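# Move wooden block from bench onto cart floor

## Task

Lift the wooden block from the bench and lay it flat on the floor of the cart, at the end with the handle, next to the profiles. The drop flap must stay open, and anything already in place must still be in place at the finish. Release the block and pull away so both hands are empty and clear of the cart. The robot must not fall or finish leaning, and at the end it must be in contact with nothing.

## Robot and tools

Robot: a Rainbow Robotics RB-Y1. It has a wheeled base with two drive wheels and two rear casters, a torso that folds at ankle, knee and hip (the leg), a turning chest, a head with head_camera, and two 7-joint arms. Each arm ends in a parallel gripper with a wrist camera (left_wrist_camera, right_wrist_camera) in a case that juts sideways and can strike things. The base is 0.58 m wide. It extends 0.10 m in front of the drive axle and 0.57 m behind it, and an on-the-spot turn sweeps a 0.58 m radius. The base cannot move sideways.

Frames: all positions are in metres. The base frame has its origin on the floor at the middle of the drive axle, with x forward, y to the left and z up. left_hand and right_hand are printed in the base frame. Each is the point between that hand's finger pads; the fingers point along the hand's -z and close along its x. chest is printed in the base frame too. The odometry frame is the base frame as it was when the scene began; base_odometry counts wheel turns only, so slip shows up as travel. Heading is in rad, positive to the left.

Tool move runs one action and returns the state plus images. The "pictures" line gives the order of the images. Allowed combinations: base and/or joints, optionally with min_time_s or contact_limits; or target alone or with min_time_s; or contact_limits alone. A call with no action just reports.
- base: one object {x_m_s, turn_rad_s, for_s}. These are velocities, not positions: forward speed in m/s (0.005 to 0.4 either sign, or 0), left turn rate in rad/s (0.02 to 1.509 either sign, or 0), held for for_s seconds (0.1 to 5), then the base stops. Omitted speeds are 0. It ramps at 0.4 m/s² (turns 0.5 rad/s²), so it coasts up to 1 s (turns 3.1 s) after for_s ends. Distance is roughly speed × for_s. If |x_m_s| + 0.27×|turn_rad_s| exceeds 0.4, both are scaled down.
- joints: one flat object keyed by joint name. Each value is an absolute target, in rad, or in m for the grippers. Ranges: torso_squat_rad 0 to 1.2; torso_shift_rad -0.3 to 0.6; torso_pitch_rad -0.2 to 1.4 (positive leans forward); torso_yaw_rad -1.5 to 1.5 (raise both arms out at least 0.2 rad first). Left shoulder pitch ±2.356 (negative swings forward), left shoulder roll 0 to 3.141, right shoulder roll -3.141 to 0 (away from the body is outward), shoulder yaw ±2.094, elbow -2.617 to 0.01 (negative bends), forearm roll ±3.141, wrist pitch -1.57 to 1.919, hand roll ±2.705, grippers 0 to 0.1 (pad opening). head_pan_rad -0.523 to 0.523 and head_tilt_rad -0.35 to 1.57 (positive looks down). The torso also has combined limits: squat+shift<=1.52; squat-shift+pitch<=1.57; shift+0.5pitch-0.4squat<=0.7; shift+0.3pitch-0.5squat<=0.39.
- target: an absolute pose for one hand per call: side "left" or "right"; x, y, z in m in the base frame (-3 to 3); quat_wxyz in the same form the hand lines print. It is solved once into joint angles, so the hand travels on an arc. Split long moves into short steps. The result says reached (within 10 mm and 2 degrees), short (with the error) or refused (with a reason).
- min_time_s (0.1 to 8): the shortest duration for each arm, head and torso motion in the action.
- contact_limits: one object keyed left_gripper_m / right_gripper_m, giving motor current in mA, 200 to 672.5. It lowers grip force and lasts until you change it. Scenes start at 672.5.
- cameras: a list of camera names, or "all"; [] returns no images. blocking: false returns after about 0.5 s while the motion continues.

wait(seconds 0 to 10) lets time pass and then reports. stop brakes every running motion. zoom_image(camera, region [x0,y0,x1,y1], at most 504×504 px) magnifies the latest image from that camera. read_manual returns licence text only. finished_scene(scene) ends the scene and cannot be undone.

Reading results: "move" says done, or else the worst status. Joint statuses: off_target (came to rest short and may still be pushing), time_out, contact_stop (torso only), limit_stop_at_<name> (a self-collision guard), not_followed (withheld by the arm-collision check), torque_fault. A stop you did not order blocks the rest of that reply's calls. motor_effort gives wheel load in %; above about 30 at rest means the base is pushing on something. lidar_m gives 12 ranges in 30-degree sectors, counter-clockwise from straight ahead, at 0.23 m height. Wrist force/torque readings have drifting offsets. Watch the MOTOR HOT line.

Gripping: command an opening at least 0.005 m narrower than the block. off_target or done both mean it is holding. Release by opening wider.

Avoid: dropping or releasing the block while it moves; slamming; driving into furniture, because the base does not stop by itself and stalled wheels cut power for 2 s; arms hitting or squeezing each other, including a gripper closing on the other hand; more than 3 kg per arm or heavy loads far ahead of the axle, which can tip the robot; the body catching on a table edge while the base moves; holding stretched poses long enough to overheat. Finish with both hands open, away from the cart and block, and the robot upright and free of contact.

Each tool is called after "Request:" as name(argument=value, ...), one argument or row to a line, values as JSON.

## Session

Request:
move(
  joints={"head_tilt_rad": 0.6},
)

Request:
move(
  joints={"head_pan_rad": 0.52},
  cameras=["head_camera"],
)

Request:
move(
  joints={"head_pan_rad": -0.52},
  cameras=["head_camera"],
)

Scene clock: 0.73 s.
Joint torques (N m): left_arm=[-1.64 -0.77 0.85 -0.52 -0.09 -0.68 -0.02] | right_arm=[-3.11 -0.55 -0.62 -1.35 -0.12 -0.56 -0.01]
External joint torques (N m): left_arm=[-0.25 -0.91 0.83 0.04 -0.09 -0.25 -0.01] | right_arm=[0.49 0.56 -0.58 0.28 -0.18 0.04 -0.03]
Motor temperatures (°C): left_arm=[30 28 32 36 34 33 38] | right_arm=[34 30 32 30 35 36 34]
Wrist force (N): left_arm=[0.0 1.6 -7.3] | right_arm=[-2.7 1.1 -4.7]
Wrist torque (N m): left_arm=[-0.31 0.17 0.08] | right_arm=[-0.11 -0.12 -0.10]
Wrist force, peak (N): left_arm=[0.1 1.7 -7.8] | right_arm=[-2.9 0.8 -5.4]
move: done
base_odometry: x=+0.000 y=+0.000 heading=+0.000
lidar_m: 0.74 1.02 1.57 4.57 1.52 1.07 1.02 1.08 1.44 3.61 1.11 0.79
base_status: not commanded
joint_positions: torso_squat_rad=+0.350 torso_shift_rad=+0.000 torso_pitch_rad=+0.000 torso_yaw_rad=+0.000 left_shoulder_pitch_rad=+0.037 left_shoulder_roll_rad=+0.004 left_shoulder_yaw_rad=-0.043 left_elbow_rad=-0.196 left_forearm_roll_rad=-0.014 left_wrist_pitch_rad=+0.002 left_hand_roll_rad=+0.027 left_gripper_m=+0.099 right_shoulder_pitch_rad=-0.040 right_shoulder_roll_rad=-0.021 right_shoulder_yaw_rad=-0.018 right_elbow_rad=-0.235 right_forearm_roll_rad=+0.049 right_wrist_pitch_rad=-0.014 right_hand_roll_rad=+0.035 right_gripper_m=+0.099 head_pan_rad=+0.000 head_tilt_rad=+0.600
joint_status: all done
wheel_motors_off: 0
motor_effort: left_wheel=+0(1) right_wheel=+1(2)
chest: x=-0.2280 y=+0.0001 z=+1.2475 quat_wxyz=(+1.000, +0.000, +0.000, +0.000) (m; base frame)
left_hand: x=-0.1598 y=+0.2200 z=+0.5653 quat_wxyz=(+0.997, +0.000, -0.079, -0.009) (m; base frame)
right_hand: x=-0.0823 y=-0.2360 z=+0.5770 quat_wxyz=(+0.989, -0.016, -0.142, +0.041) (m; base frame)
pictures: head_camera, left_wrist_camera, right_wrist_camera
camera_calibration:
head_camera: T_world_to_cam=[[0.00184585, -0.999504, -0.031436, 0.0450956], [-0.516616, 0.025963, -0.855823, 1.184], [0.856215, 0.0178201, -0.516312, 0.868925], [0, 0, 0, 1]] pos_world=[-0.132398, -0.00115112, 1.46335]
left_wrist_camera: T_world_to_cam=[[0.988724, 0.00955725, 0.149443, 0.0708295], [-0.0605519, -0.88722, 0.457355, -0.0439141], [0.13696, -0.461247, -0.876637, 0.69141], [0, 0, 0, 1]] pos_world=[-0.167385, 0.279272, 0.615616]
right_wrist_camera: T_world_to_cam=[[-0.945892, -0.11441, -0.303643, 0.0691098], [-0.245093, 0.865166, 0.437513, -0.0414065], [0.212646, 0.488261, -0.846394, 0.69334], [0, 0, 0, 1]] pos_world=[-0.0922137, -0.2948, 0.62594]

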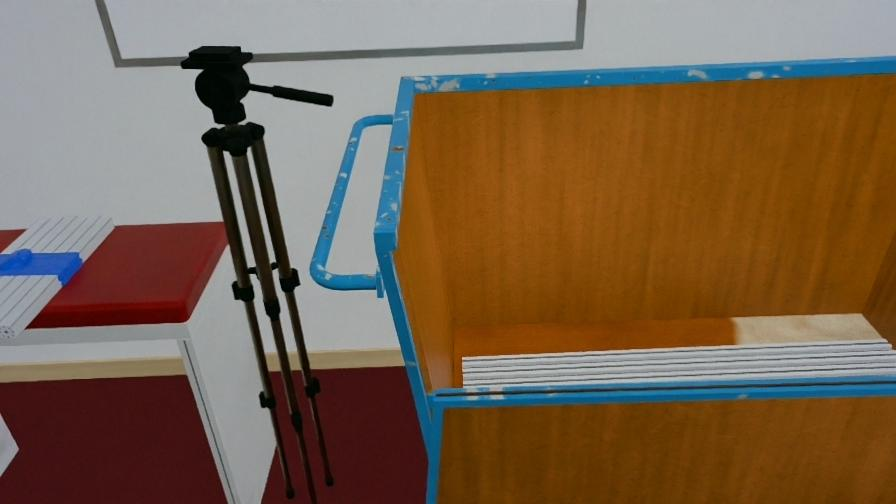

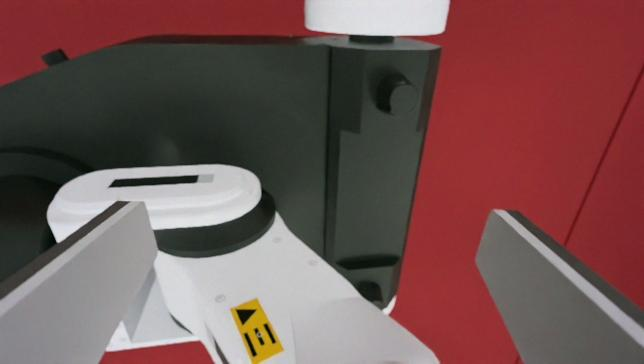

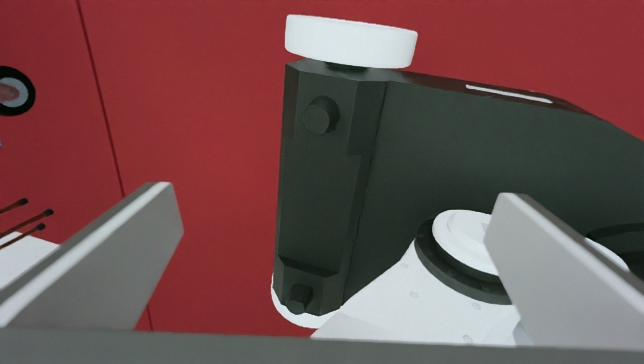

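Scene clock: 1.73 s.
Joint torques (N m): left_arm=[-1.44 -0.81 0.82 -0.47 -0.06 -0.65 -0.05] | right_arm=[-3.42 -0.39 -0.65 -1.47 0.04 -0.64 -0.01]
External joint torques (N m): left_arm=[-0.06 -0.95 0.81 0.09 -0.06 -0.22 -0.04] | right_arm=[0.18 0.73 -0.61 0.16 -0.02 -0.04 -0.03]
Motor temperatures (°C): left_arm=[30 28 32 36 34 33 38] | right_arm=[34 30 32 30 35 36 34]
Wrist force (N): left_arm=[-0.5 1.2 -8.0] | right_arm=[-2.2 1.4 -4.7]
Wrist torque (N m): left_arm=[-0.29 0.07 0.09] | right_arm=[-0.11 -0.06 -0.07]
Wrist force, peak (N): left_arm=[-0.7 1.3 -8.3] | right_arm=[-2.9 1.1 -5.3]
move: done
base_odometry: x=+0.000 y=+0.000 heading=+0.000
lidar_m: 0.74 1.04 1.56 4.56 1.52 1.07 1.02 1.07 1.43 3.60 1.09 0.77
base_status: not commanded
joint_positions: torso_squat_rad=+0.350 torso_shift_rad=+0.000 torso_pitch_rad=+0.000 torso_yaw_rad=+0.000 left_shoulder_pitch_rad=+0.037 left_shoulder_roll_rad=+0.004 left_shoulder_yaw_rad=-0.043 left_elbow_rad=-0.196 left_forearm_roll_rad=-0.014 left_wrist_pitch_rad=+0.002 left_hand_roll_rad=+0.027 left_gripper_m=+0.099 right_shoulder_pitch_rad=-0.040 right_shoulder_roll_rad=-0.021 right_shoulder_yaw_rad=-0.018 right_elbow_rad=-0.235 right_forearm_roll_rad=+0.049 right_wrist_pitch_rad=-0.014 right_hand_roll_rad=+0.035 right_gripper_m=+0.099 head_pan_rad=+0.520 head_tilt_rad=+0.600
joint_status: all done
wheel_motors_off: 0
motor_effort: left_wheel=+0(1) right_wheel=-1(2)
chest: x=-0.2280 y=+0.0001 z=+1.2475 quat_wxyz=(+1.000, +0.000, +0.000, +0.000) (m; base frame)
left_hand: x=-0.1598 y=+0.2200 z=+0.5653 quat_wxyz=(+0.997, +0.000, -0.079, -0.009) (m; base frame)
right_hand: x=-0.0823 y=-0.2360 z=+0.5770 quat_wxyz=(+0.989, -0.016, -0.142, +0.041) (m; base frame)
pictures: head_camera
camera_calibration:
head_camera: T_world_to_cam=[[0.498239, -0.866471, -0.0314037, 0.147225], [-0.461294, -0.234238, -0.855769, 1.1954], [0.734143, 0.440864, -0.516404, 0.843792], [0, 0, 0, 1]] pos_world=[-0.141388, 0.0355767, 1.46335]

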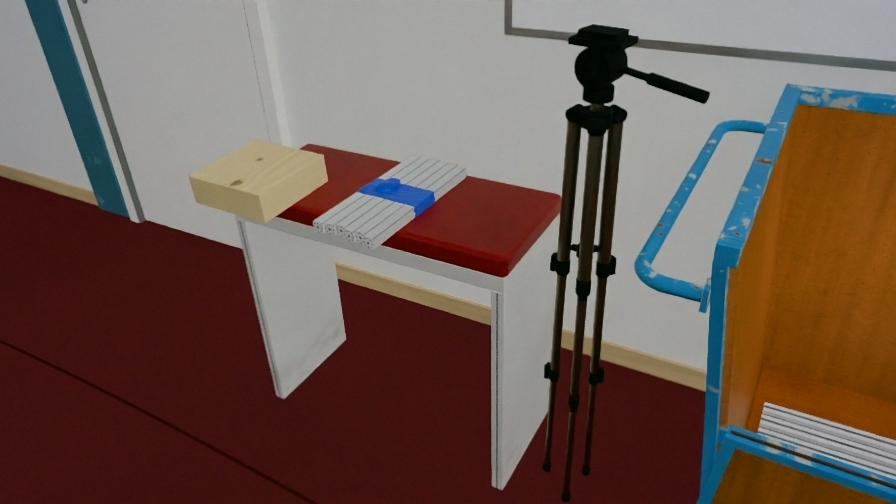

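Scene clock: 3.10 s.
Joint torques (N m): left_arm=[-1.88 -0.62 0.71 -0.43 -0.02 -0.7 0.04] | right_arm=[-3.5 -0.62 -0.61 -1.36 -0.01 -0.51 -0.05]
External joint torques (N m): left_arm=[-0.5 -0.77 0.69 0.13 -0.03 -0.28 0.05] | right_arm=[0.09 0.5 -0.57 0.28 -0.07 0.08 -0.07]
Motor temperatures (°C): left_arm=[30 28 32 36 34 33 38] | right_arm=[34 30 32 30 35 36 34]
Wrist force (N): left_arm=[-0.4 1.1 -8.0] | right_arm=[-2.5 1.7 -5.1]
Wrist torque (N m): left_arm=[-0.25 0.10 0.09] | right_arm=[-0.18 -0.07 -0.08]
Wrist force, peak (N): left_arm=[0.3 1.8 -8.1] | right_arm=[-2.9 1.1 -5.5]
move: done
base_odometry: x=+0.000 y=+0.000 heading=+0.000
lidar_m: 0.75 1.04 1.57 4.57 1.52 1.08 1.03 1.08 1.43 3.62 1.09 0.78
base_status: not commanded
joint_positions: torso_squat_rad=+0.350 torso_shift_rad=+0.000 torso_pitch_rad=+0.000 torso_yaw_rad=+0.000 left_shoulder_pitch_rad=+0.037 left_shoulder_roll_rad=+0.004 left_shoulder_yaw_rad=-0.043 left_elbow_rad=-0.196 left_forearm_roll_rad=-0.014 left_wrist_pitch_rad=+0.002 left_hand_roll_rad=+0.027 left_gripper_m=+0.099 right_shoulder_pitch_rad=-0.040 right_shoulder_roll_rad=-0.021 right_shoulder_yaw_rad=-0.018 right_elbow_rad=-0.235 right_forearm_roll_rad=+0.049 right_wrist_pitch_rad=-0.014 right_hand_roll_rad=+0.035 right_gripper_m=+0.099 head_pan_rad=-0.520 head_tilt_rad=+0.600
joint_status: all done
wheel_motors_off: 0
motor_effort: left_wheel=+0(1) right_wheel=+2(2)
chest: x=-0.2280 y=+0.0001 z=+1.2475 quat_wxyz=(+1.000, +0.000, +0.000, +0.000) (m; base frame)
left_hand: x=-0.1598 y=+0.2200 z=+0.5653 quat_wxyz=(+0.997, +0.000, -0.079, -0.009) (m; base frame)
right_hand: x=-0.0823 y=-0.2360 z=+0.5770 quat_wxyz=(+0.989, -0.016, -0.142, +0.041) (m; base frame)
pictures: head_camera
camera_calibration:
head_camera: T_world_to_cam=[[-0.494993, -0.86833, -0.0314031, -0.0573016], [-0.435421, 0.279164, -0.855848, 1.20074], [0.751925, -0.409965, -0.516273, 0.847415], [0, 0, 0, 1]] pos_world=[-0.142731, -0.0375485, 1.46335]

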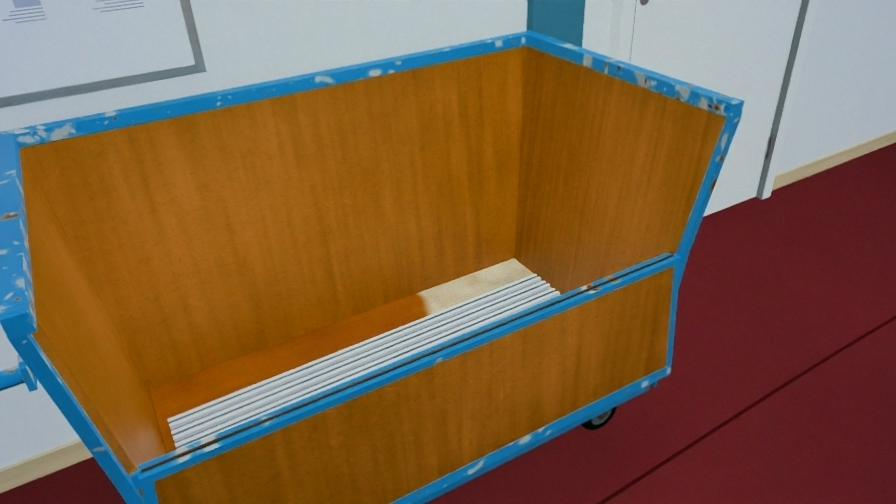

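Request:
move(
  base={"turn_rad_s": 0.6, "for_s": 2.618},
  joints={"head_pan_rad": 0},
  cameras=[],
)

Request:
move(
  base={"x_m_s": 0.35, "for_s": 2.94},
  cameras=[],
)

Request:
move(
  base={"turn_rad_s": -0.6, "for_s": 2.618},
  cameras=["head_camera"],
)

Scene clock: 28.87 s.
Joint torques (N m): left_arm=[-1.84 -0.77 0.5 -0.51 0.04 -0.56 0.04] | right_arm=[-3.12 -0.4 -0.5 -1.5 -0.08 -0.55 0.01]
External joint torques (N m): left_arm=[-0.45 -0.93 0.49 0.05 0.03 -0.14 0.05] | right_arm=[0.48 0.71 -0.46 0.13 -0.14 0.04 -0.01]
Motor temperatures (°C): left_arm=[30 28 32 35 34 33 37] | right_arm=[34 30 32 30 35 36 34]
Wrist force (N): left_arm=[-0.6 1.6 -6.9] | right_arm=[-3.0 0.7 -4.5]
Wrist torque (N m): left_arm=[-0.35 0.10 0.06] | right_arm=[-0.05 -0.14 -0.09]
Wrist force, peak (N): left_arm=[0.2 1.5 -8.5] | right_arm=[-2.7 1.6 -5.5]
move: done
base_odometry: x=+0.000 y=+0.000 heading=+1.579
lidar_m: 4.23 1.48 1.06 1.02 1.06 1.43 3.82 1.09 0.81 0.76 1.04 1.57
base_status: done (sent for 2.63 of 2.63 s)
joint_positions: torso_squat_rad=+0.350 torso_shift_rad=+0.000 torso_pitch_rad=+0.000 torso_yaw_rad=+0.000 left_shoulder_pitch_rad=+0.037 left_shoulder_roll_rad=+0.004 left_shoulder_yaw_rad=-0.043 left_elbow_rad=-0.196 left_forearm_roll_rad=-0.014 left_wrist_pitch_rad=+0.002 left_hand_roll_rad=+0.027 left_gripper_m=+0.099 right_shoulder_pitch_rad=-0.040 right_shoulder_roll_rad=-0.021 right_shoulder_yaw_rad=-0.018 right_elbow_rad=-0.235 right_forearm_roll_rad=+0.049 right_wrist_pitch_rad=-0.014 right_hand_roll_rad=+0.035 right_gripper_m=+0.099 head_pan_rad=+0.000 head_tilt_rad=+0.600
joint_status: all done
wheel_motors_off: 0
motor_effort: left_wheel=+6(33) right_wheel=+19(52)
chest: x=-0.2280 y=+0.0001 z=+1.2475 quat_wxyz=(+1.000, +0.000, +0.000, +0.000) (m; base frame)
left_hand: x=-0.1598 y=+0.2200 z=+0.5653 quat_wxyz=(+0.997, +0.000, -0.079, -0.009) (m; base frame)
right_hand: x=-0.0823 y=-0.2360 z=+0.5770 quat_wxyz=(+0.989, -0.016, -0.142, +0.041) (m; base frame)
pictures: none
No camera images: "cameras" was empty.

Scene clock: 33.00 s.
Joint torques (N m): left_arm=[-1.15 -0.54 0.82 -0.42 -0.04 -0.79 -0.01] | right_arm=[-3.2 -0.37 -0.81 -1.27 0 -0.5 -0.07]
External joint torques (N m): left_arm=[0.23 -0.69 0.81 0.14 -0.05 -0.36 0] | right_arm=[0.4 0.75 -0.77 0.36 -0.06 0.1 -0.08]
Motor temperatures (°C): left_arm=[30 28 32 35 34 33 37] | right_arm=[34 30 32 30 35 36 34]
Wrist force (N): left_arm=[0.1 1.2 -7.2] | right_arm=[-2.6 1.1 -4.8]
Wrist torque (N m): left_arm=[-0.30 0.18 0.10] | right_arm=[-0.09 -0.11 -0.08]
Wrist force, peak (N): left_arm=[0.1 1.9 -8.4] | right_arm=[-3.1 1.5 -5.2]
move: done
base_odometry: x=-0.010 y=+1.027 heading=+1.581
lidar_m: 4.28 1.49 1.08 1.03 1.08 1.47 3.91 1.21 1.04 0.99 0.93 2.12
base_status: done (sent for 2.93 of 2.93 s)
joint_positions: torso_squat_rad=+0.350 torso_shift_rad=+0.000 torso_pitch_rad=+0.000 torso_yaw_rad=+0.000 left_shoulder_pitch_rad=+0.037 left_shoulder_roll_rad=+0.004 left_shoulder_yaw_rad=-0.043 left_elbow_rad=-0.196 left_forearm_roll_rad=-0.014 left_wrist_pitch_rad=+0.002 left_hand_roll_rad=+0.027 left_gripper_m=+0.099 right_shoulder_pitch_rad=-0.040 right_shoulder_roll_rad=-0.021 right_shoulder_yaw_rad=-0.018 right_elbow_rad=-0.235 right_forearm_roll_rad=+0.049 right_wrist_pitch_rad=-0.014 right_hand_roll_rad=+0.035 right_gripper_m=+0.099 head_pan_rad=+0.000 head_tilt_rad=+0.600
joint_status: not commanded
wheel_motors_off: 0
motor_effort: left_wheel=+15(48) right_wheel=-13(47)
chest: x=-0.2279 y=+0.0001 z=+1.2475 quat_wxyz=(+1.000, +0.000, +0.000, +0.000) (m; base frame)
left_hand: x=-0.1597 y=+0.2200 z=+0.5653 quat_wxyz=(+0.997, +0.000, -0.079, -0.009) (m; base frame)
right_hand: x=-0.0823 y=-0.2360 z=+0.5770 quat_wxyz=(+0.989, -0.016, -0.142, +0.041) (m; base frame)
pictures: none
No camera images: "cameras" was empty.

Scene clock: 37.20 s.
Joint torques (N m): left_arm=[-1.59 -0.81 0.76 -0.54 -0.03 -0.61 -0.05] | right_arm=[-3.06 -0.29 -0.67 -1.3 -0.13 -0.57 -0.14]
External joint torques (N m): left_arm=[-0.21 -0.96 0.75 0.01 -0.04 -0.19 -0.04] | right_arm=[0.54 0.83 -0.62 0.33 -0.19 0.03 -0.15]
Motor temperatures (°C): left_arm=[30 28 32 35 34 33 37] | right_arm=[34 30 32 30 35 36 34]
Wrist force (N): left_arm=[0.2 1.6 -7.2] | right_arm=[-2.5 1.0 -4.2]
Wrist torque (N m): left_arm=[-0.33 0.15 0.11] | right_arm=[-0.10 -0.09 -0.09]
Wrist force, peak (N): left_arm=[-0.4 1.7 -8.2] | right_arm=[-3.1 1.1 -5.2]
move: done
base_odometry: x=-0.010 y=+1.026 heading=+0.001
lidar_m: 1.08 0.94 2.09 4.58 1.53 1.09 1.03 1.08 1.45 3.64 1.20 1.02
base_status: done (sent for 2.63 of 2.63 s)
joint_positions: torso_squat_rad=+0.350 torso_shift_rad=+0.000 torso_pitch_rad=+0.000 torso_yaw_rad=+0.000 left_shoulder_pitch_rad=+0.037 left_shoulder_roll_rad=+0.004 left_shoulder_yaw_rad=-0.043 left_elbow_rad=-0.196 left_forearm_roll_rad=-0.014 left_wrist_pitch_rad=+0.002 left_hand_roll_rad=+0.027 left_gripper_m=+0.099 right_shoulder_pitch_rad=-0.040 right_shoulder_roll_rad=-0.021 right_shoulder_yaw_rad=-0.018 right_elbow_rad=-0.235 right_forearm_roll_rad=+0.049 right_wrist_pitch_rad=-0.014 right_hand_roll_rad=+0.035 right_gripper_m=+0.099 head_pan_rad=+0.000 head_tilt_rad=+0.600
joint_status: not commanded
wheel_motors_off: 0
motor_effort: left_wheel=+22(44) right_wheel=+3(49)
chest: x=-0.2280 y=+0.0001 z=+1.2475 quat_wxyz=(+1.000, +0.000, +0.000, +0.000) (m; base frame)
left_hand: x=-0.1597 y=+0.2200 z=+0.5653 quat_wxyz=(+0.997, +0.000, -0.079, -0.009) (m; base frame)
right_hand: x=-0.0823 y=-0.2359 z=+0.5770 quat_wxyz=(+0.989, -0.016, -0.142, +0.041) (m; base frame)
pictures: head_camera
camera_calibration:
head_camera: T_world_to_cam=[[0.00184319, -0.999504, -0.0314327, 0.0449903], [-0.516689, 0.02596, -0.85578, 1.18398], [0.856171, 0.0178183, -0.516385, 0.868942], [0, 0, 0, 1]] pos_world=[-0.132298, -0.00125112, 1.46335]

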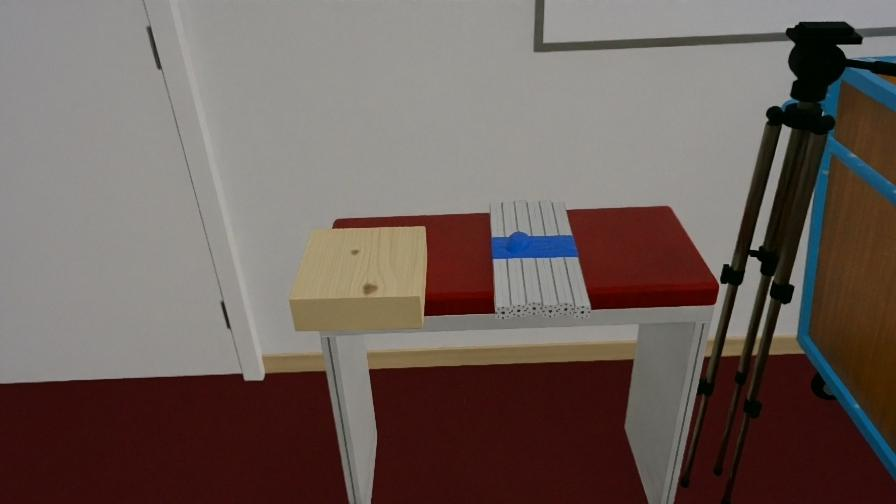

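Request:
move(
  joints={"torso_squat_rad": 0.95, "left_shoulder_pitch_rad": 0.3, "left_elbow_rad": -1.6, "left_shoulder_roll_rad": 0.1, "head_tilt_rad": 0.75},
  cameras=[],
)

Request:
move(
  target={"side": "left", "x": 0.25, "y": 0.184, "z": 0.765, "quat_wxyz": [0.7071, 0, -0.7071, 0]},
)

Scene clock: 45.27 s.
Joint torques (N m): left_arm=[-5.35 1.19 1.75 -9.38 -0.02 -2.06 -0.04] | right_arm=[-3.08 -0.35 -0.62 -1.37 0.01 -0.59 0.1]
External joint torques (N m): left_arm=[0.61 -0.53 0.5 0.67 -0.05 -0.11 0.01] | right_arm=[0.52 0.76 -0.58 0.26 -0.05 0.01 0.09]
Motor temperatures (°C): left_arm=[30 28 32 36 34 33 37] | right_arm=[34 30 32 30 35 36 34]
Wrist force (N): left_arm=[-5.0 0.5 -3.3] | right_arm=[-2.4 0.9 -4.5]
Wrist torque (N m): left_arm=[-0.21 -0.10 0.15] | right_arm=[-0.06 -0.09 -0.10]
Wrist force, peak (N): left_arm=[-0.2 2.0 -8.4] | right_arm=[-3.3 0.9 -5.7]
move: done
base_odometry: x=-0.010 y=+1.026 heading=+0.001
lidar_m: 1.07 0.94 2.08 4.57 1.53 1.09 1.03 1.09 1.45 3.65 1.21 1.02
base_status: not commanded
joint_positions: torso_squat_rad=+0.950 torso_shift_rad=+0.000 torso_pitch_rad=+0.000 torso_yaw_rad=+0.000 left_shoulder_pitch_rad=+0.300 left_shoulder_roll_rad=+0.100 left_shoulder_yaw_rad=-0.043 left_elbow_rad=-1.600 left_forearm_roll_rad=-0.014 left_wrist_pitch_rad=+0.002 left_hand_roll_rad=+0.027 left_gripper_m=+0.099 right_shoulder_pitch_rad=-0.040 right_shoulder_roll_rad=-0.021 right_shoulder_yaw_rad=-0.018 right_elbow_rad=-0.235 right_forearm_roll_rad=+0.049 right_wrist_pitch_rad=-0.014 right_hand_roll_rad=+0.035 right_gripper_m=+0.099 head_pan_rad=+0.000 head_tilt_rad=+0.750
joint_status: all done
wheel_motors_off: 0
motor_effort: left_wheel=+21(23) right_wheel=+5(6)
chest: x=-0.2281 y=+0.0001 z=+0.9971 quat_wxyz=(+1.000, +0.000, +0.000, +0.000) (m; base frame)
left_hand: x=+0.1844 y=+0.2751 z=+0.6512 quat_wxyz=(+0.792, +0.044, -0.608, -0.012) (m; base frame)
right_hand: x=-0.0822 y=-0.2360 z=+0.3267 quat_wxyz=(+0.989, -0.016, -0.142, +0.041) (m; base frame)
pictures: none
No camera images: "cameras" was empty.

Scene clock: 46.77 s.
Joint torques (N m): left_arm=[-8.37 -1.84 0.33 -10.23 -0.76 -1.12 0.22] | right_arm=[-2.93 -0.65 -0.53 -1.41 0.01 -0.6 0.06]
External joint torques (N m): left_arm=[0.84 -0.36 0.5 0.46 -0.43 -0.38 0.28] | right_arm=[0.67 0.47 -0.49 0.22 -0.05 0 0.05]
Motor temperatures (°C): left_arm=[30 28 32 36 34 33 37] | right_arm=[34 30 32 30 35 36 34]
Wrist force (N): left_arm=[-6.1 1.3 -1.5] | right_arm=[-2.5 0.7 -4.4]
Wrist torque (N m): left_arm=[-0.28 -0.20 0.18] | right_arm=[-0.03 -0.10 -0.11]
Wrist force, peak (N): left_arm=[-7.4 3.7 -2.6] | right_arm=[-2.8 0.9 -5.4]
move: done
base_odometry: x=-0.010 y=+1.026 heading=+0.001
lidar_m: 1.10 0.94 2.08 4.57 1.54 1.10 1.03 1.08 1.45 3.66 1.20 1.02
base_status: not commanded
joint_positions: torso_squat_rad=+0.950 torso_shift_rad=+0.000 torso_pitch_rad=+0.000 torso_yaw_rad=+0.000 left_shoulder_pitch_rad=+0.140 left_shoulder_roll_rad=+0.000 left_shoulder_yaw_rad=-0.164 left_elbow_rad=-1.673 left_forearm_roll_rad=+1.176 left_wrist_pitch_rad=-0.117 left_hand_roll_rad=-1.194 left_gripper_m=+0.099 right_shoulder_pitch_rad=-0.040 right_shoulder_roll_rad=-0.021 right_shoulder_yaw_rad=-0.018 right_elbow_rad=-0.235 right_forearm_roll_rad=+0.049 right_wrist_pitch_rad=-0.014 right_hand_roll_rad=+0.035 right_gripper_m=+0.099 head_pan_rad=+0.000 head_tilt_rad=+0.750
joint_status: all done
wheel_motors_off: 0
motor_effort: left_wheel=+21(24) right_wheel=+4(5)
chest: x=-0.2281 y=+0.0001 z=+0.9971 quat_wxyz=(+1.000, +0.000, +0.000, +0.000) (m; base frame)
left_hand: x=+0.2501 y=+0.1840 z=+0.7649 quat_wxyz=(+0.702, -0.003, -0.712, -0.002) (m; base frame)
left_hand_status: reached (checked arc, planned for 1.1 s): 0 mm and 0.9 deg off.
right_hand: x=-0.0822 y=-0.2360 z=+0.3267 quat_wxyz=(+0.989, -0.016, -0.142, +0.041) (m; base frame)
pictures: head_camera, left_wrist_camera, right_wrist_camera
camera_calibration:
head_camera: T_world_to_cam=[[-0.00286818, -0.999504, -0.031357, 0.0360592], [-0.638631, 0.0259605, -0.769075, 0.840691], [0.769508, 0.0178197, -0.638389, 0.868008], [0, 0, 0, 1]] pos_world=[-0.130944, -0.00125112, 1.20181]
left_wrist_camera: T_world_to_cam=[[-0.00610077, 0.0274221, 0.999605, -0.76869], [-0.465597, -0.884737, 0.0214293, 0.291897], [0.884976, -0.465282, 0.0181652, -0.0771103], [0, 0, 0, 1]] pos_world=[0.199458, 0.243454, 0.763532]
right_wrist_camera: T_world_to_cam=[[-0.945805, -0.114483, -0.303885, -0.00674959], [-0.245262, 0.865168, 0.437413, 0.0681948], [0.212835, 0.488239, -0.846359, 0.481379], [0, 0, 0, 1]] pos_world=[-0.0921124, -0.294801, 0.375539]

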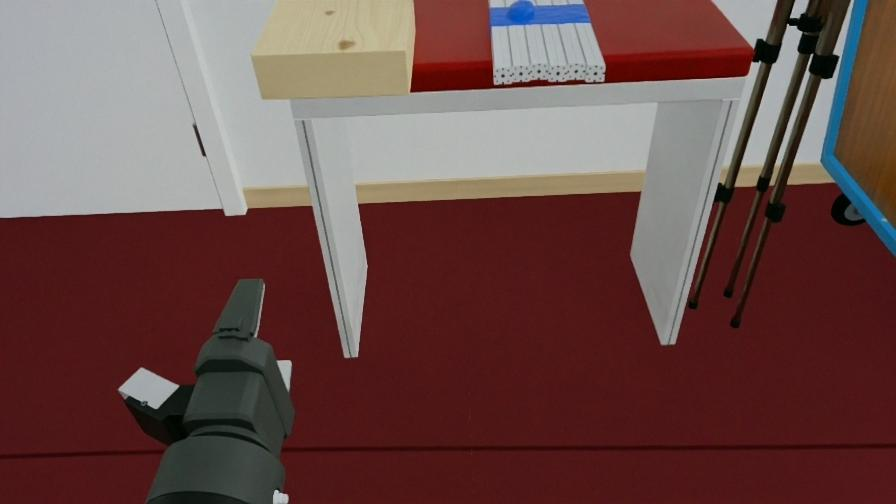

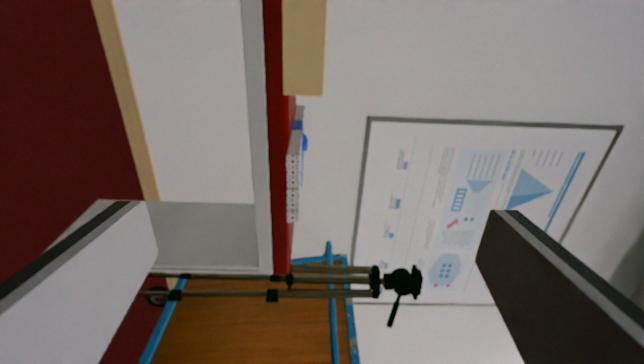

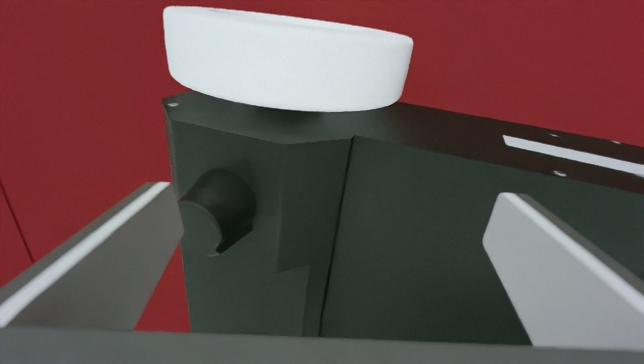

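Request:
move(
  base={"x_m_s": 0.25, "for_s": 1.4},
)

Scene clock: 52.20 s.
Joint torques (N m): left_arm=[-8.47 -1.82 0.11 -10.09 -0.75 -1 0.25] | right_arm=[-3.27 -0.45 -0.53 -1.48 -0.01 -0.58 -0.05]
External joint torques (N m): left_arm=[0.74 -0.35 0.28 0.6 -0.42 -0.27 0.3] | right_arm=[0.32 0.67 -0.49 0.15 -0.08 0.02 -0.06]
Motor temperatures (°C): left_arm=[30 28 32 36 34 33 37] | right_arm=[34 30 32 30 35 36 34]
Wrist force (N): left_arm=[-5.1 1.4 -1.3] | right_arm=[-2.8 1.1 -4.9]
Wrist torque (N m): left_arm=[-0.26 -0.11 0.17] | right_arm=[-0.09 -0.14 -0.09]
Wrist force, peak (N): left_arm=[-6.5 1.9 -1.3] | right_arm=[-2.8 1.4 -5.4]
move: done
base_odometry: x=+0.340 y=+1.027 heading=+0.000
lidar_m: 1.17 0.60 1.60 4.08 2.05 1.47 1.39 1.45 1.95 1.73 1.01 0.73
base_status: done (sent for 1.4 of 1.4 s)
joint_positions: torso_squat_rad=+0.950 torso_shift_rad=+0.000 torso_pitch_rad=+0.000 torso_yaw_rad=+0.000 left_shoulder_pitch_rad=+0.140 left_shoulder_roll_rad=+0.000 left_shoulder_yaw_rad=-0.164 left_elbow_rad=-1.673 left_forearm_roll_rad=+1.176 left_wrist_pitch_rad=-0.117 left_hand_roll_rad=-1.194 left_gripper_m=+0.099 right_shoulder_pitch_rad=-0.040 right_shoulder_roll_rad=-0.021 right_shoulder_yaw_rad=-0.018 right_elbow_rad=-0.235 right_forearm_roll_rad=+0.049 right_wrist_pitch_rad=-0.014 right_hand_roll_rad=+0.035 right_gripper_m=+0.099 head_pan_rad=+0.000 head_tilt_rad=+0.750
joint_status: not commanded
wheel_motors_off: 0
motor_effort: left_wheel=-11(50) right_wheel=+12(43)
chest: x=-0.2280 y=+0.0001 z=+0.9971 quat_wxyz=(+1.000, +0.000, +0.000, +0.000) (m; base frame)
left_hand: x=+0.2501 y=+0.1840 z=+0.7648 quat_wxyz=(+0.702, -0.003, -0.712, -0.002) (m; base frame)
right_hand: x=-0.0823 y=-0.2360 z=+0.3267 quat_wxyz=(+0.989, -0.016, -0.142, +0.041) (m; base frame)
pictures: head_camera, left_wrist_camera, right_wrist_camera
camera_calibration:
head_camera: T_world_to_cam=[[-0.00287818, -0.999504, -0.0313573, 0.0360588], [-0.638798, 0.0259632, -0.768936, 0.840631], [0.769369, 0.0178178, -0.638556, 0.868037], [0, 0, 0, 1]] pos_world=[-0.130744, -0.00125111, 1.20181]
left_wrist_camera: T_world_to_cam=[[-0.00587977, 0.0274166, 0.999607, -0.768634], [-0.465516, -0.884778, 0.0215289, 0.291817], [0.88502, -0.465206, 0.0179652, -0.076983], [0, 0, 0, 1]] pos_world=[0.199458, 0.243454, 0.763432]
right_wrist_camera: T_world_to_cam=[[-0.945892, -0.11441, -0.303643, -0.00692239], [-0.245093, 0.865166, 0.437513, 0.0681468], [0.212646, 0.488261, -0.846394, 0.481403], [0, 0, 0, 1]] pos_world=[-0.0922137, -0.2948, 0.37554]

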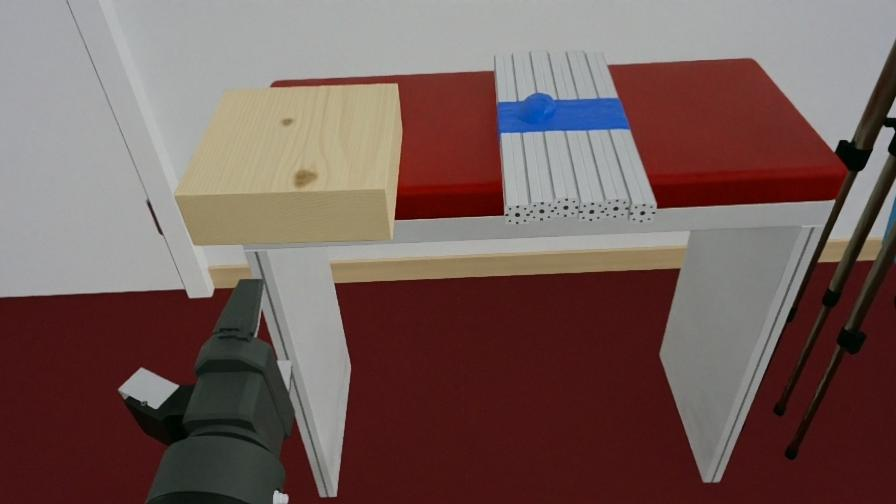

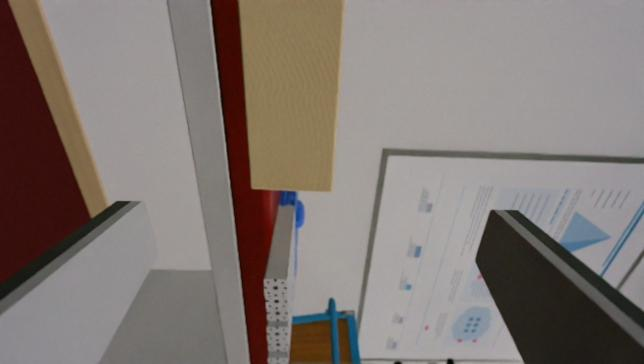

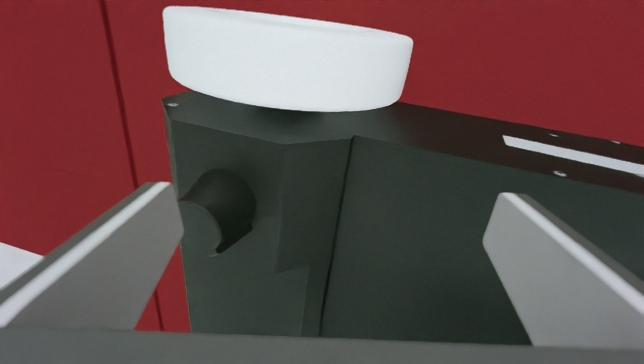

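Request:
move(
  target={"side": "left", "x": 0.25, "y": 0.188, "z": 0.742, "quat_wxyz": [0.7071, 0, -0.7071, 0]},
  cameras=[],
)

Request:
move(
  base={"x_m_s": 0.2, "for_s": 0.6},
  cameras=["head_camera","left_wrist_camera"],
)

Scene clock: 57.80 s.
Joint torques (N m): left_arm=[-9.26 -1.89 0.75 -9.99 -0.71 -1.01 -0.05] | right_arm=[-3.27 -0.64 -0.55 -1.48 0.01 -0.5 -0.03]
External joint torques (N m): left_arm=[0.13 -1.29 -0.02 0.51 -0.21 -0.1 0] | right_arm=[0.33 0.48 -0.51 0.15 -0.05 0.09 -0.04]
Motor temperatures (°C): left_arm=[30 28 32 36 34 33 37] | right_arm=[34 30 32 30 35 36 34]
Wrist force (N): left_arm=[-5.8 1.9 -1.8] | right_arm=[-2.3 1.3 -4.7]
Wrist torque (N m): left_arm=[-0.37 -0.20 0.13] | right_arm=[-0.12 -0.04 -0.10]
Wrist force, peak (N): left_arm=[-7.5 2.5 -1.2] | right_arm=[-2.9 1.7 -5.4]
move: done
base_odometry: x=+0.340 y=+1.027 heading=+0.000
lidar_m: 1.17 0.60 1.60 4.08 2.03 1.44 1.38 1.45 1.94 1.73 1.01 0.71
base_status: not commanded
joint_positions: torso_squat_rad=+0.950 torso_shift_rad=+0.000 torso_pitch_rad=+0.000 torso_yaw_rad=+0.000 left_shoulder_pitch_rad=+0.112 left_shoulder_roll_rad=+0.082 left_shoulder_yaw_rad=-0.235 left_elbow_rad=-1.590 left_forearm_roll_rad=+1.169 left_wrist_pitch_rad=-0.223 left_hand_roll_rad=-1.103 left_gripper_m=+0.099 right_shoulder_pitch_rad=-0.040 right_shoulder_roll_rad=-0.021 right_shoulder_yaw_rad=-0.018 right_elbow_rad=-0.235 right_forearm_roll_rad=+0.049 right_wrist_pitch_rad=-0.014 right_hand_roll_rad=+0.035 right_gripper_m=+0.099 head_pan_rad=+0.000 head_tilt_rad=+0.750
joint_status: all done
wheel_motors_off: 0
motor_effort: left_wheel=-11(12) right_wheel=+11(13)
chest: x=-0.2280 y=+0.0001 z=+0.9971 quat_wxyz=(+1.000, +0.000, +0.000, +0.000) (m; base frame)
left_hand: x=+0.2498 y=+0.1883 z=+0.7421 quat_wxyz=(+0.708, +0.000, -0.706, +0.000) (m; base frame)
left_hand_status: reached (checked arc, planned for 0.3 s): 0 mm and 0.2 deg off.
right_hand: x=-0.0823 y=-0.2360 z=+0.3267 quat_wxyz=(+0.989, -0.016, -0.142, +0.041) (m; base frame)
pictures: none
No camera images: "cameras" was empty.

Scene clock: 59.37 s.
Joint torques (N m): left_arm=[-8.56 -1.71 1.01 -10.21 -0.62 -0.93 -0.04] | right_arm=[-3.37 -0.36 -0.46 -1.31 -0.13 -0.58 0.05]
External joint torques (N m): left_arm=[0.84 -1.11 0.23 0.3 -0.12 -0.02 0.01] | right_arm=[0.23 0.75 -0.42 0.32 -0.19 0.02 0.04]
Motor temperatures (°C): left_arm=[30 28 32 36 34 33 37] | right_arm=[34 30 32 30 35 36 34]
Wrist force (N): left_arm=[-5.8 1.6 -1.4] | right_arm=[-2.8 1.2 -4.6]
Wrist torque (N m): left_arm=[-0.30 -0.23 0.16] | right_arm=[-0.11 -0.12 -0.09]
Wrist force, peak (N): left_arm=[-6.4 2.2 -2.0] | right_arm=[-2.6 1.6 -5.5]
move: done
base_odometry: x=+0.460 y=+1.027 heading=-0.001
lidar_m: 1.05 0.51 1.42 3.67 2.21 1.58 1.51 1.58 2.09 1.22 0.65 0.61
base_status: done (sent for 0.6 of 0.6 s)
joint_positions: torso_squat_rad=+0.950 torso_shift_rad=+0.000 torso_pitch_rad=+0.000 torso_yaw_rad=+0.000 left_shoulder_pitch_rad=+0.112 left_shoulder_roll_rad=+0.082 left_shoulder_yaw_rad=-0.235 left_elbow_rad=-1.590 left_forearm_roll_rad=+1.169 left_wrist_pitch_rad=-0.223 left_hand_roll_rad=-1.103 left_gripper_m=+0.099 right_shoulder_pitch_rad=-0.040 right_shoulder_roll_rad=-0.021 right_shoulder_yaw_rad=-0.018 right_elbow_rad=-0.235 right_forearm_roll_rad=+0.049 right_wrist_pitch_rad=-0.014 right_hand_roll_rad=+0.035 right_gripper_m=+0.099 head_pan_rad=+0.000 head_tilt_rad=+0.750
joint_status: not commanded
wheel_motors_off: 0
motor_effort: left_wheel=-12(26) right_wheel=+13(36)
chest: x=-0.2280 y=+0.0001 z=+0.9971 quat_wxyz=(+1.000, +0.000, +0.000, +0.000) (m; base frame)
left_hand: x=+0.2499 y=+0.1883 z=+0.7422 quat_wxyz=(+0.708, +0.000, -0.706, +0.000) (m; base frame)
right_hand: x=-0.0823 y=-0.2360 z=+0.3267 quat_wxyz=(+0.989, -0.016, -0.142, +0.041) (m; base frame)
pictures: head_camera, left_wrist_camera
camera_calibration:
head_camera: T_world_to_cam=[[-0.00287247, -0.999504, -0.0313571, 0.0360592], [-0.638739, 0.0259608, -0.768985, 0.840697], [0.769418, 0.0178201, -0.638497, 0.867973], [0, 0, 0, 1]] pos_world=[-0.130744, -0.00125112, 1.20181]
left_wrist_camera: T_world_to_cam=[[0.0116444, 0.0262389, 0.999588, -0.750318], [-0.458517, -0.888223, 0.028657, 0.289583], [0.888609, -0.458662, 0.00168817, -0.0644102], [0, 0, 0, 1]] pos_world=[0.198751, 0.24736, 0.741819]

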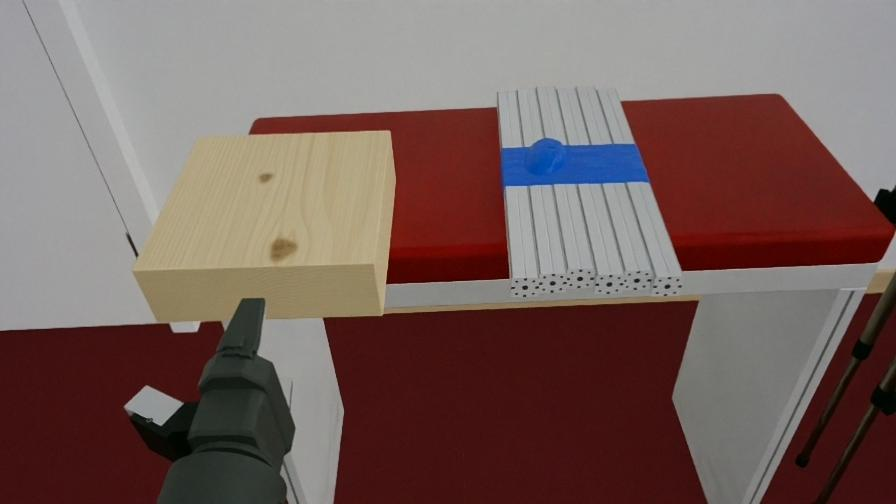

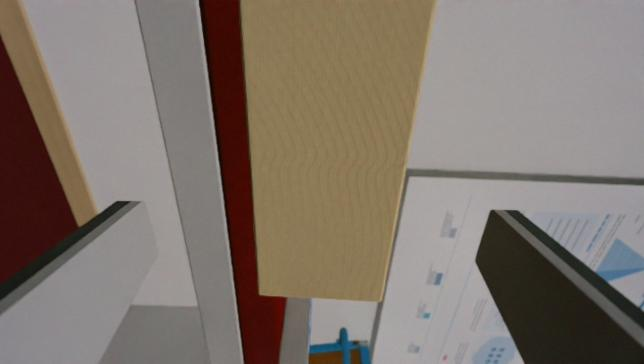

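Request:
move(
  base={"x_m_s": 0.1, "for_s": 0.6},
  cameras=["head_camera","left_wrist_camera"],
)

Scene clock: 63.20 s.
Joint torques (N m): left_arm=[-8.77 -1.53 0.96 -10.17 -0.71 -1.05 -0.13] | right_arm=[-3.09 -0.38 -0.74 -1.34 -0.15 -0.52 -0.07]
External joint torques (N m): left_arm=[0.62 -0.92 0.18 0.33 -0.21 -0.14 -0.07] | right_arm=[0.5 0.74 -0.7 0.28 -0.21 0.07 -0.08]
Motor temperatures (°C): left_arm=[30 28 32 36 34 33 37] | right_arm=[34 30 32 30 35 36 34]
Wrist force (N): left_arm=[-6.0 2.6 -1.9] | right_arm=[-2.0 1.4 -5.0]
Wrist torque (N m): left_arm=[-0.44 -0.24 0.20] | right_arm=[-0.12 -0.05 -0.10]
Wrist force, peak (N): left_arm=[-6.4 1.4 -2.2] | right_arm=[-2.8 0.9 -5.5]
move: done
base_odometry: x=+0.520 y=+1.027 heading=-0.002
lidar_m: 0.98 0.45 1.35 3.46 2.31 1.65 1.56 1.63 2.19 0.99 0.58 0.61
base_status: done (sent for 0.6 of 0.6 s)
joint_positions: torso_squat_rad=+0.950 torso_shift_rad=+0.000 torso_pitch_rad=+0.000 torso_yaw_rad=+0.000 left_shoulder_pitch_rad=+0.112 left_shoulder_roll_rad=+0.082 left_shoulder_yaw_rad=-0.235 left_elbow_rad=-1.590 left_forearm_roll_rad=+1.169 left_wrist_pitch_rad=-0.223 left_hand_roll_rad=-1.103 left_gripper_m=+0.099 right_shoulder_pitch_rad=-0.040 right_shoulder_roll_rad=-0.021 right_shoulder_yaw_rad=-0.018 right_elbow_rad=-0.235 right_forearm_roll_rad=+0.049 right_wrist_pitch_rad=-0.014 right_hand_roll_rad=+0.035 right_gripper_m=+0.099 head_pan_rad=+0.000 head_tilt_rad=+0.750
joint_status: not commanded
wheel_motors_off: 0
motor_effort: left_wheel=-11(28) right_wheel=+12(36)
chest: x=-0.2280 y=+0.0001 z=+0.9971 quat_wxyz=(+1.000, +0.000, +0.000, +0.000) (m; base frame)
left_hand: x=+0.2499 y=+0.1883 z=+0.7422 quat_wxyz=(+0.708, +0.000, -0.706, +0.000) (m; base frame)
right_hand: x=-0.0823 y=-0.2360 z=+0.3267 quat_wxyz=(+0.989, -0.016, -0.142, +0.041) (m; base frame)
pictures: head_camera, left_wrist_camera
camera_calibration:
head_camera: T_world_to_cam=[[-0.00287818, -0.999504, -0.0313573, 0.0360588], [-0.638798, 0.0259632, -0.768936, 0.840631], [0.769369, 0.0178178, -0.638556, 0.868037], [0, 0, 0, 1]] pos_world=[-0.130744, -0.00125111, 1.20181]
left_wrist_camera: T_world_to_cam=[[0.0116444, 0.0262389, 0.999588, -0.750318], [-0.458517, -0.888223, 0.028657, 0.289583], [0.888609, -0.458662, 0.00168817, -0.0644102], [0, 0, 0, 1]] pos_world=[0.198751, 0.24736, 0.741819]

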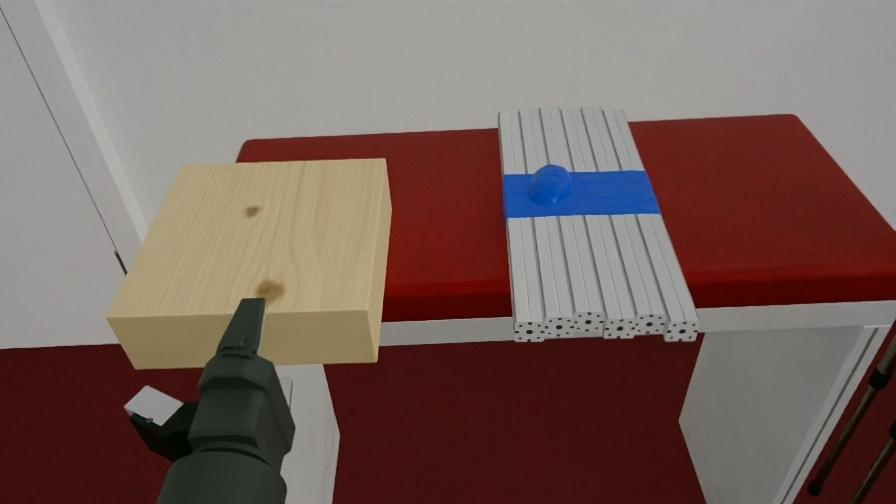

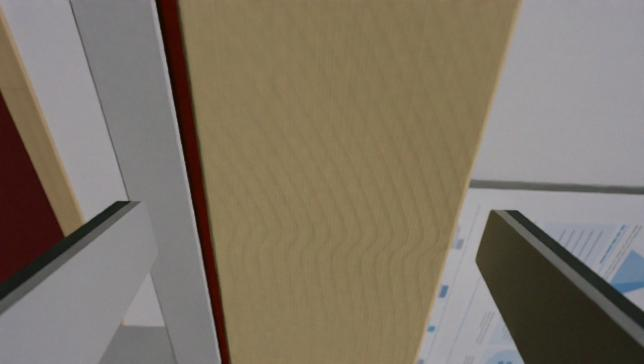

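Request:
move(
  target={"side": "left", "x": 0.25, "y": 0.188, "z": 0.747, "quat_wxyz": [0.7071, 0, -0.7071, 0]},
  cameras=["left_wrist_camera"],
)

Request:
move(
  base={"x_m_s": 0.08, "for_s": 0.62},
  cameras=["head_camera","left_wrist_camera"],
)

Scene clock: 65.93 s.
Joint torques (N m): left_arm=[-8.69 -1.69 1.79 -10.32 -0.61 -0.87 -0.16] | right_arm=[-3.18 -0.67 -0.89 -1.32 -0.08 -0.57 -0.05]
External joint torques (N m): left_arm=[0.67 -0.96 1.15 0.23 -0.14 0 -0.1] | right_arm=[0.42 0.45 -0.85 0.31 -0.14 0.03 -0.07]
Motor temperatures (°C): left_arm=[31 28 32 36 34 33 37] | right_arm=[34 30 32 30 35 36 34]
Wrist force (N): left_arm=[-5.0 2.5 -1.3] | right_arm=[-2.9 1.3 -5.3]
Wrist torque (N m): left_arm=[-0.40 -0.07 0.16] | right_arm=[-0.10 -0.16 -0.11]
Wrist force, peak (N): left_arm=[-6.6 1.1 -1.9] | right_arm=[-2.9 1.1 -5.5]
move: done
base_odometry: x=+0.520 y=+1.027 heading=-0.002
lidar_m: 0.99 0.45 1.36 3.47 2.31 1.64 1.56 1.63 2.17 0.99 0.58 0.61
base_status: not commanded
joint_positions: torso_squat_rad=+0.950 torso_shift_rad=+0.000 torso_pitch_rad=+0.000 torso_yaw_rad=+0.000 left_shoulder_pitch_rad=+0.118 left_shoulder_roll_rad=+0.069 left_shoulder_yaw_rad=-0.222 left_elbow_rad=-1.608 left_forearm_roll_rad=+1.174 left_wrist_pitch_rad=-0.204 left_hand_roll_rad=-1.121 left_gripper_m=+0.099 right_shoulder_pitch_rad=-0.040 right_shoulder_roll_rad=-0.021 right_shoulder_yaw_rad=-0.018 right_elbow_rad=-0.235 right_forearm_roll_rad=+0.049 right_wrist_pitch_rad=-0.014 right_hand_roll_rad=+0.035 right_gripper_m=+0.099 head_pan_rad=+0.000 head_tilt_rad=+0.750
joint_status: all done
wheel_motors_off: 0
motor_effort: left_wheel=-10(11) right_wheel=+11(13)
chest: x=-0.2280 y=+0.0001 z=+0.9971 quat_wxyz=(+1.000, +0.000, +0.000, +0.000) (m; base frame)
left_hand: x=+0.2500 y=+0.1880 z=+0.7471 quat_wxyz=(+0.707, +0.000, -0.708, +0.000) (m; base frame)
left_hand_status: reached (checked arc, planned for 0.2 s): 0 mm and 0.1 deg off.
right_hand: x=-0.0823 y=-0.2360 z=+0.3267 quat_wxyz=(+0.989, -0.016, -0.142, +0.041) (m; base frame)
pictures: left_wrist_camera
camera_calibration:
left_wrist_camera: T_world_to_cam=[[0.00734582, 0.0268261, 0.999613, -0.754226], [-0.459466, -0.887779, 0.0272013, 0.290531], [0.888165, -0.459488, 0.00580421, -0.0674699], [0, 0, 0, 1]] pos_world=[0.198954, 0.247158, 0.746423]

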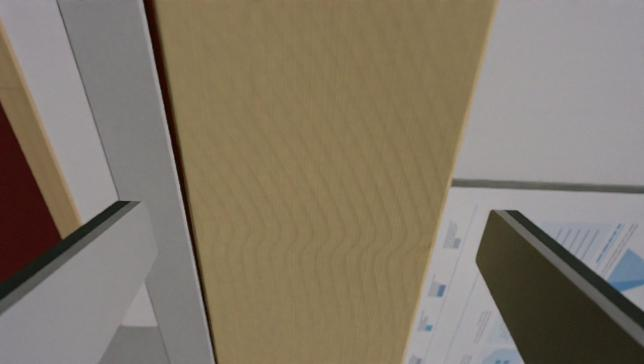

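Scene clock: 67.07 s.
Joint torques (N m): left_arm=[-8.71 -1.52 1.69 -10.19 -0.49 -0.99 -0.31] | right_arm=[-3.56 -0.58 -0.5 -1.27 -0.14 -0.56 0.04]
External joint torques (N m): left_arm=[0.64 -0.79 1.06 0.36 -0.02 -0.12 -0.25] | right_arm=[0.04 0.54 -0.46 0.35 -0.2 0.04 0.03]
Motor temperatures (°C): left_arm=[31 28 32 36 34 33 37] | right_arm=[34 30 32 30 35 36 34]
Wrist force (N): left_arm=[-5.9 1.5 -2.7] | right_arm=[-2.8 1.0 -5.4]
Wrist torque (N m): left_arm=[-0.36 -0.18 0.20] | right_arm=[-0.06 -0.13 -0.12]
Wrist force, peak (N): left_arm=[-5.9 1.5 -2.7] | right_arm=[-3.6 1.1 -5.0]
move: done
base_odometry: x=+0.571 y=+1.026 heading=-0.002
lidar_m: 0.94 0.42 1.28 3.29 2.38 1.70 1.62 1.67 2.25 0.92 0.55 0.60
base_status: done (sent for 0.63 of 0.63 s)
joint_positions: torso_squat_rad=+0.950 torso_shift_rad=+0.000 torso_pitch_rad=+0.000 torso_yaw_rad=+0.000 left_shoulder_pitch_rad=+0.118 left_shoulder_roll_rad=+0.069 left_shoulder_yaw_rad=-0.222 left_elbow_rad=-1.608 left_forearm_roll_rad=+1.174 left_wrist_pitch_rad=-0.204 left_hand_roll_rad=-1.121 left_gripper_m=+0.099 right_shoulder_pitch_rad=-0.040 right_shoulder_roll_rad=-0.021 right_shoulder_yaw_rad=-0.018 right_elbow_rad=-0.235 right_forearm_roll_rad=+0.049 right_wrist_pitch_rad=-0.014 right_hand_roll_rad=+0.035 right_gripper_m=+0.099 head_pan_rad=+0.000 head_tilt_rad=+0.750
joint_status: not commanded
wheel_motors_off: 0
motor_effort: left_wheel=-11(27) right_wheel=+8(36)
chest: x=-0.2280 y=+0.0001 z=+0.9971 quat_wxyz=(+1.000, +0.000, +0.000, +0.000) (m; base frame)
left_hand: x=+0.2500 y=+0.1880 z=+0.7470 quat_wxyz=(+0.707, +0.000, -0.708, +0.000) (m; base frame)
right_hand: x=-0.0823 y=-0.2360 z=+0.3267 quat_wxyz=(+0.989, -0.016, -0.142, +0.041) (m; base frame)
pictures: head_camera, left_wrist_camera
camera_calibration:
head_camera: T_world_to_cam=[[-0.00287326, -0.999504, -0.031358, 0.0360602], [-0.638739, 0.025962, -0.768985, 0.840697], [0.769418, 0.0178201, -0.638497, 0.867973], [0, 0, 0, 1]] pos_world=[-0.130744, -0.00125112, 1.20181]
left_wrist_camera: T_world_to_cam=[[0.00743361, 0.0267795, 0.999614, -0.754232], [-0.459422, -0.887801, 0.0272006, 0.290528], [0.888187, -0.459447, 0.00570355, -0.0674093], [0, 0, 0, 1]] pos_world=[0.198954, 0.247158, 0.746422]

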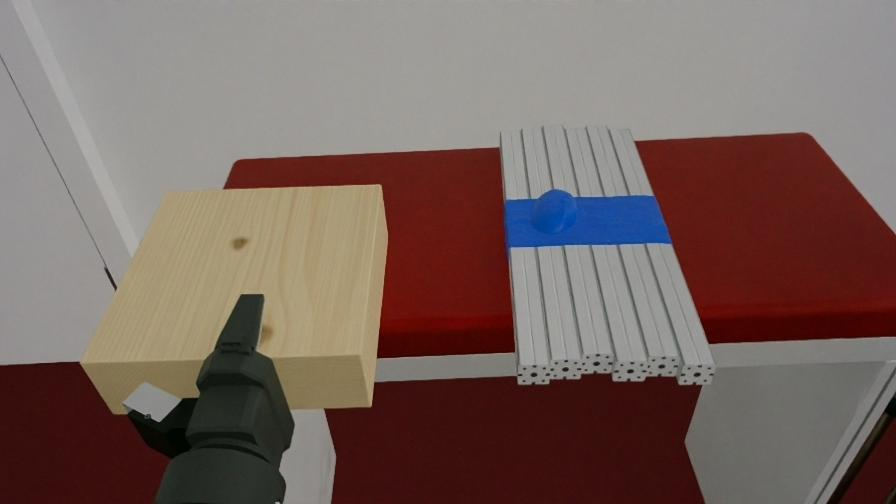

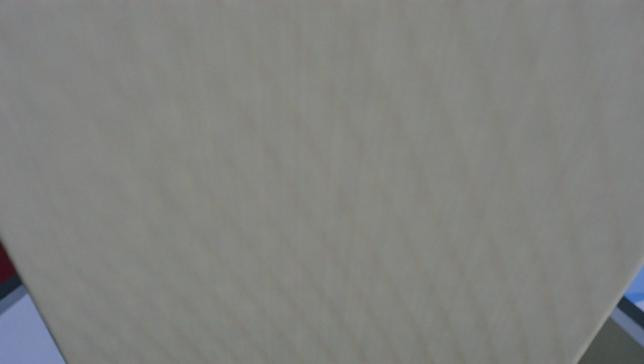

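Request:
move(
  joints={"left_gripper_m": 0.06},
  cameras=["head_camera","left_wrist_camera"],
)

Scene clock: 69.27 s.
Joint torques (N m): left_arm=[-8.7 -1.54 1.76 -9.81 -0.63 -0.94 -0.15] | right_arm=[-3.41 -0.16 -0.57 -1.3 0.04 -0.55 -0.06]
External joint torques (N m): left_arm=[0.65 -0.82 1.12 0.74 -0.16 -0.08 -0.1] | right_arm=[0.19 0.96 -0.53 0.33 -0.03 0.04 -0.07]
Motor temperatures (°C): left_arm=[31 28 32 36 34 33 37] | right_arm=[34 30 32 30 35 36 34]
Wrist force (N): left_arm=[-4.4 2.1 -2.7] | right_arm=[-2.5 1.2 -5.0]
Wrist torque (N m): left_arm=[-0.26 -0.32 0.08] | right_arm=[-0.10 -0.07 -0.10]
Wrist force, peak (N): left_arm=[-5.9 1.8 -2.7] | right_arm=[-2.8 1.2 -5.6]
move: off_target
base_odometry: x=+0.571 y=+1.026 heading=-0.002
lidar_m: 0.94 0.41 1.25 3.28 2.39 1.70 1.61 1.69 2.24 0.93 0.55 0.60
base_status: not commanded
joint_positions: torso_squat_rad=+0.950 torso_shift_rad=+0.000 torso_pitch_rad=+0.000 torso_yaw_rad=+0.000 left_shoulder_pitch_rad=+0.118 left_shoulder_roll_rad=+0.069 left_shoulder_yaw_rad=-0.222 left_elbow_rad=-1.608 left_forearm_roll_rad=+1.174 left_wrist_pitch_rad=-0.204 left_hand_roll_rad=-1.121 left_gripper_m=+0.075 right_shoulder_pitch_rad=-0.040 right_shoulder_roll_rad=-0.021 right_shoulder_yaw_rad=-0.018 right_elbow_rad=-0.235 right_forearm_roll_rad=+0.049 right_wrist_pitch_rad=-0.014 right_hand_roll_rad=+0.035 right_gripper_m=+0.099 head_pan_rad=+0.000 head_tilt_rad=+0.750
joint_status: left_gripper_m off_target (ended at +0.075, target +0.060)
wheel_motors_off: 0
motor_effort: left_wheel=-11(11) right_wheel=+8(11)
chest: x=-0.2280 y=+0.0001 z=+0.9971 quat_wxyz=(+1.000, +0.000, +0.000, +0.000) (m; base frame)
left_hand: x=+0.2500 y=+0.1880 z=+0.7471 quat_wxyz=(+0.707, +0.000, -0.708, +0.000) (m; base frame)
right_hand: x=-0.0823 y=-0.2360 z=+0.3267 quat_wxyz=(+0.989, -0.016, -0.142, +0.041) (m; base frame)
pictures: head_camera, left_wrist_camera
camera_calibration:
head_camera: T_world_to_cam=[[-0.00287247, -0.999504, -0.0313571, 0.0360592], [-0.638739, 0.0259608, -0.768985, 0.840697], [0.769418, 0.0178201, -0.638497, 0.867973], [0, 0, 0, 1]] pos_world=[-0.130744, -0.00125112, 1.20181]
left_wrist_camera: T_world_to_cam=[[0.00721302, 0.0267833, 0.999615, -0.75419], [-0.459548, -0.887739, 0.0271017, 0.290612], [0.888124, -0.459566, 0.00590491, -0.0675176], [0, 0, 0, 1]] pos_world=[0.198954, 0.247158, 0.746423]

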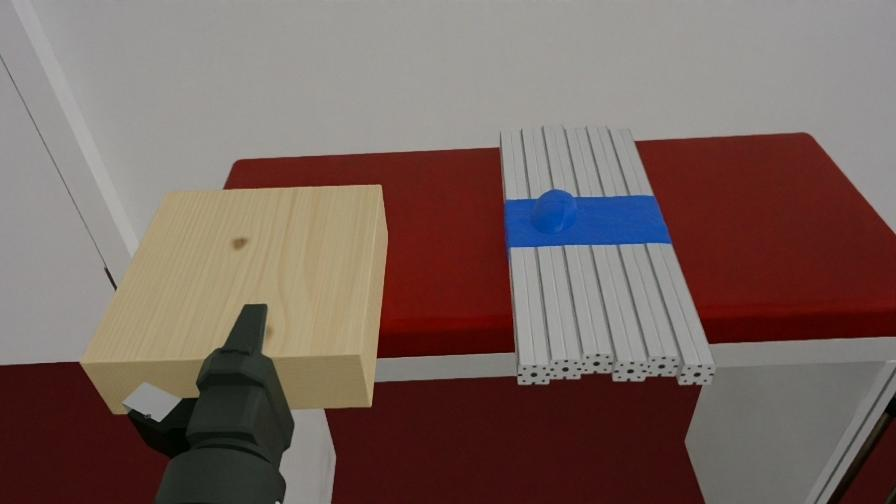

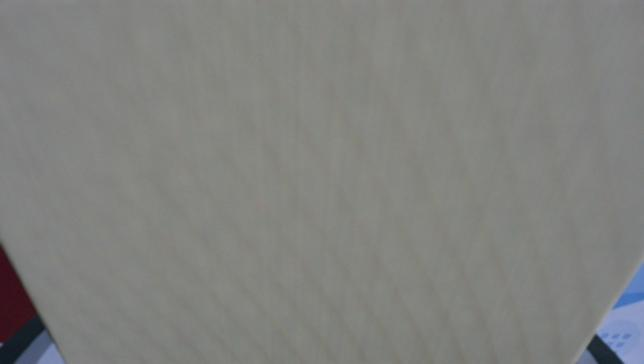

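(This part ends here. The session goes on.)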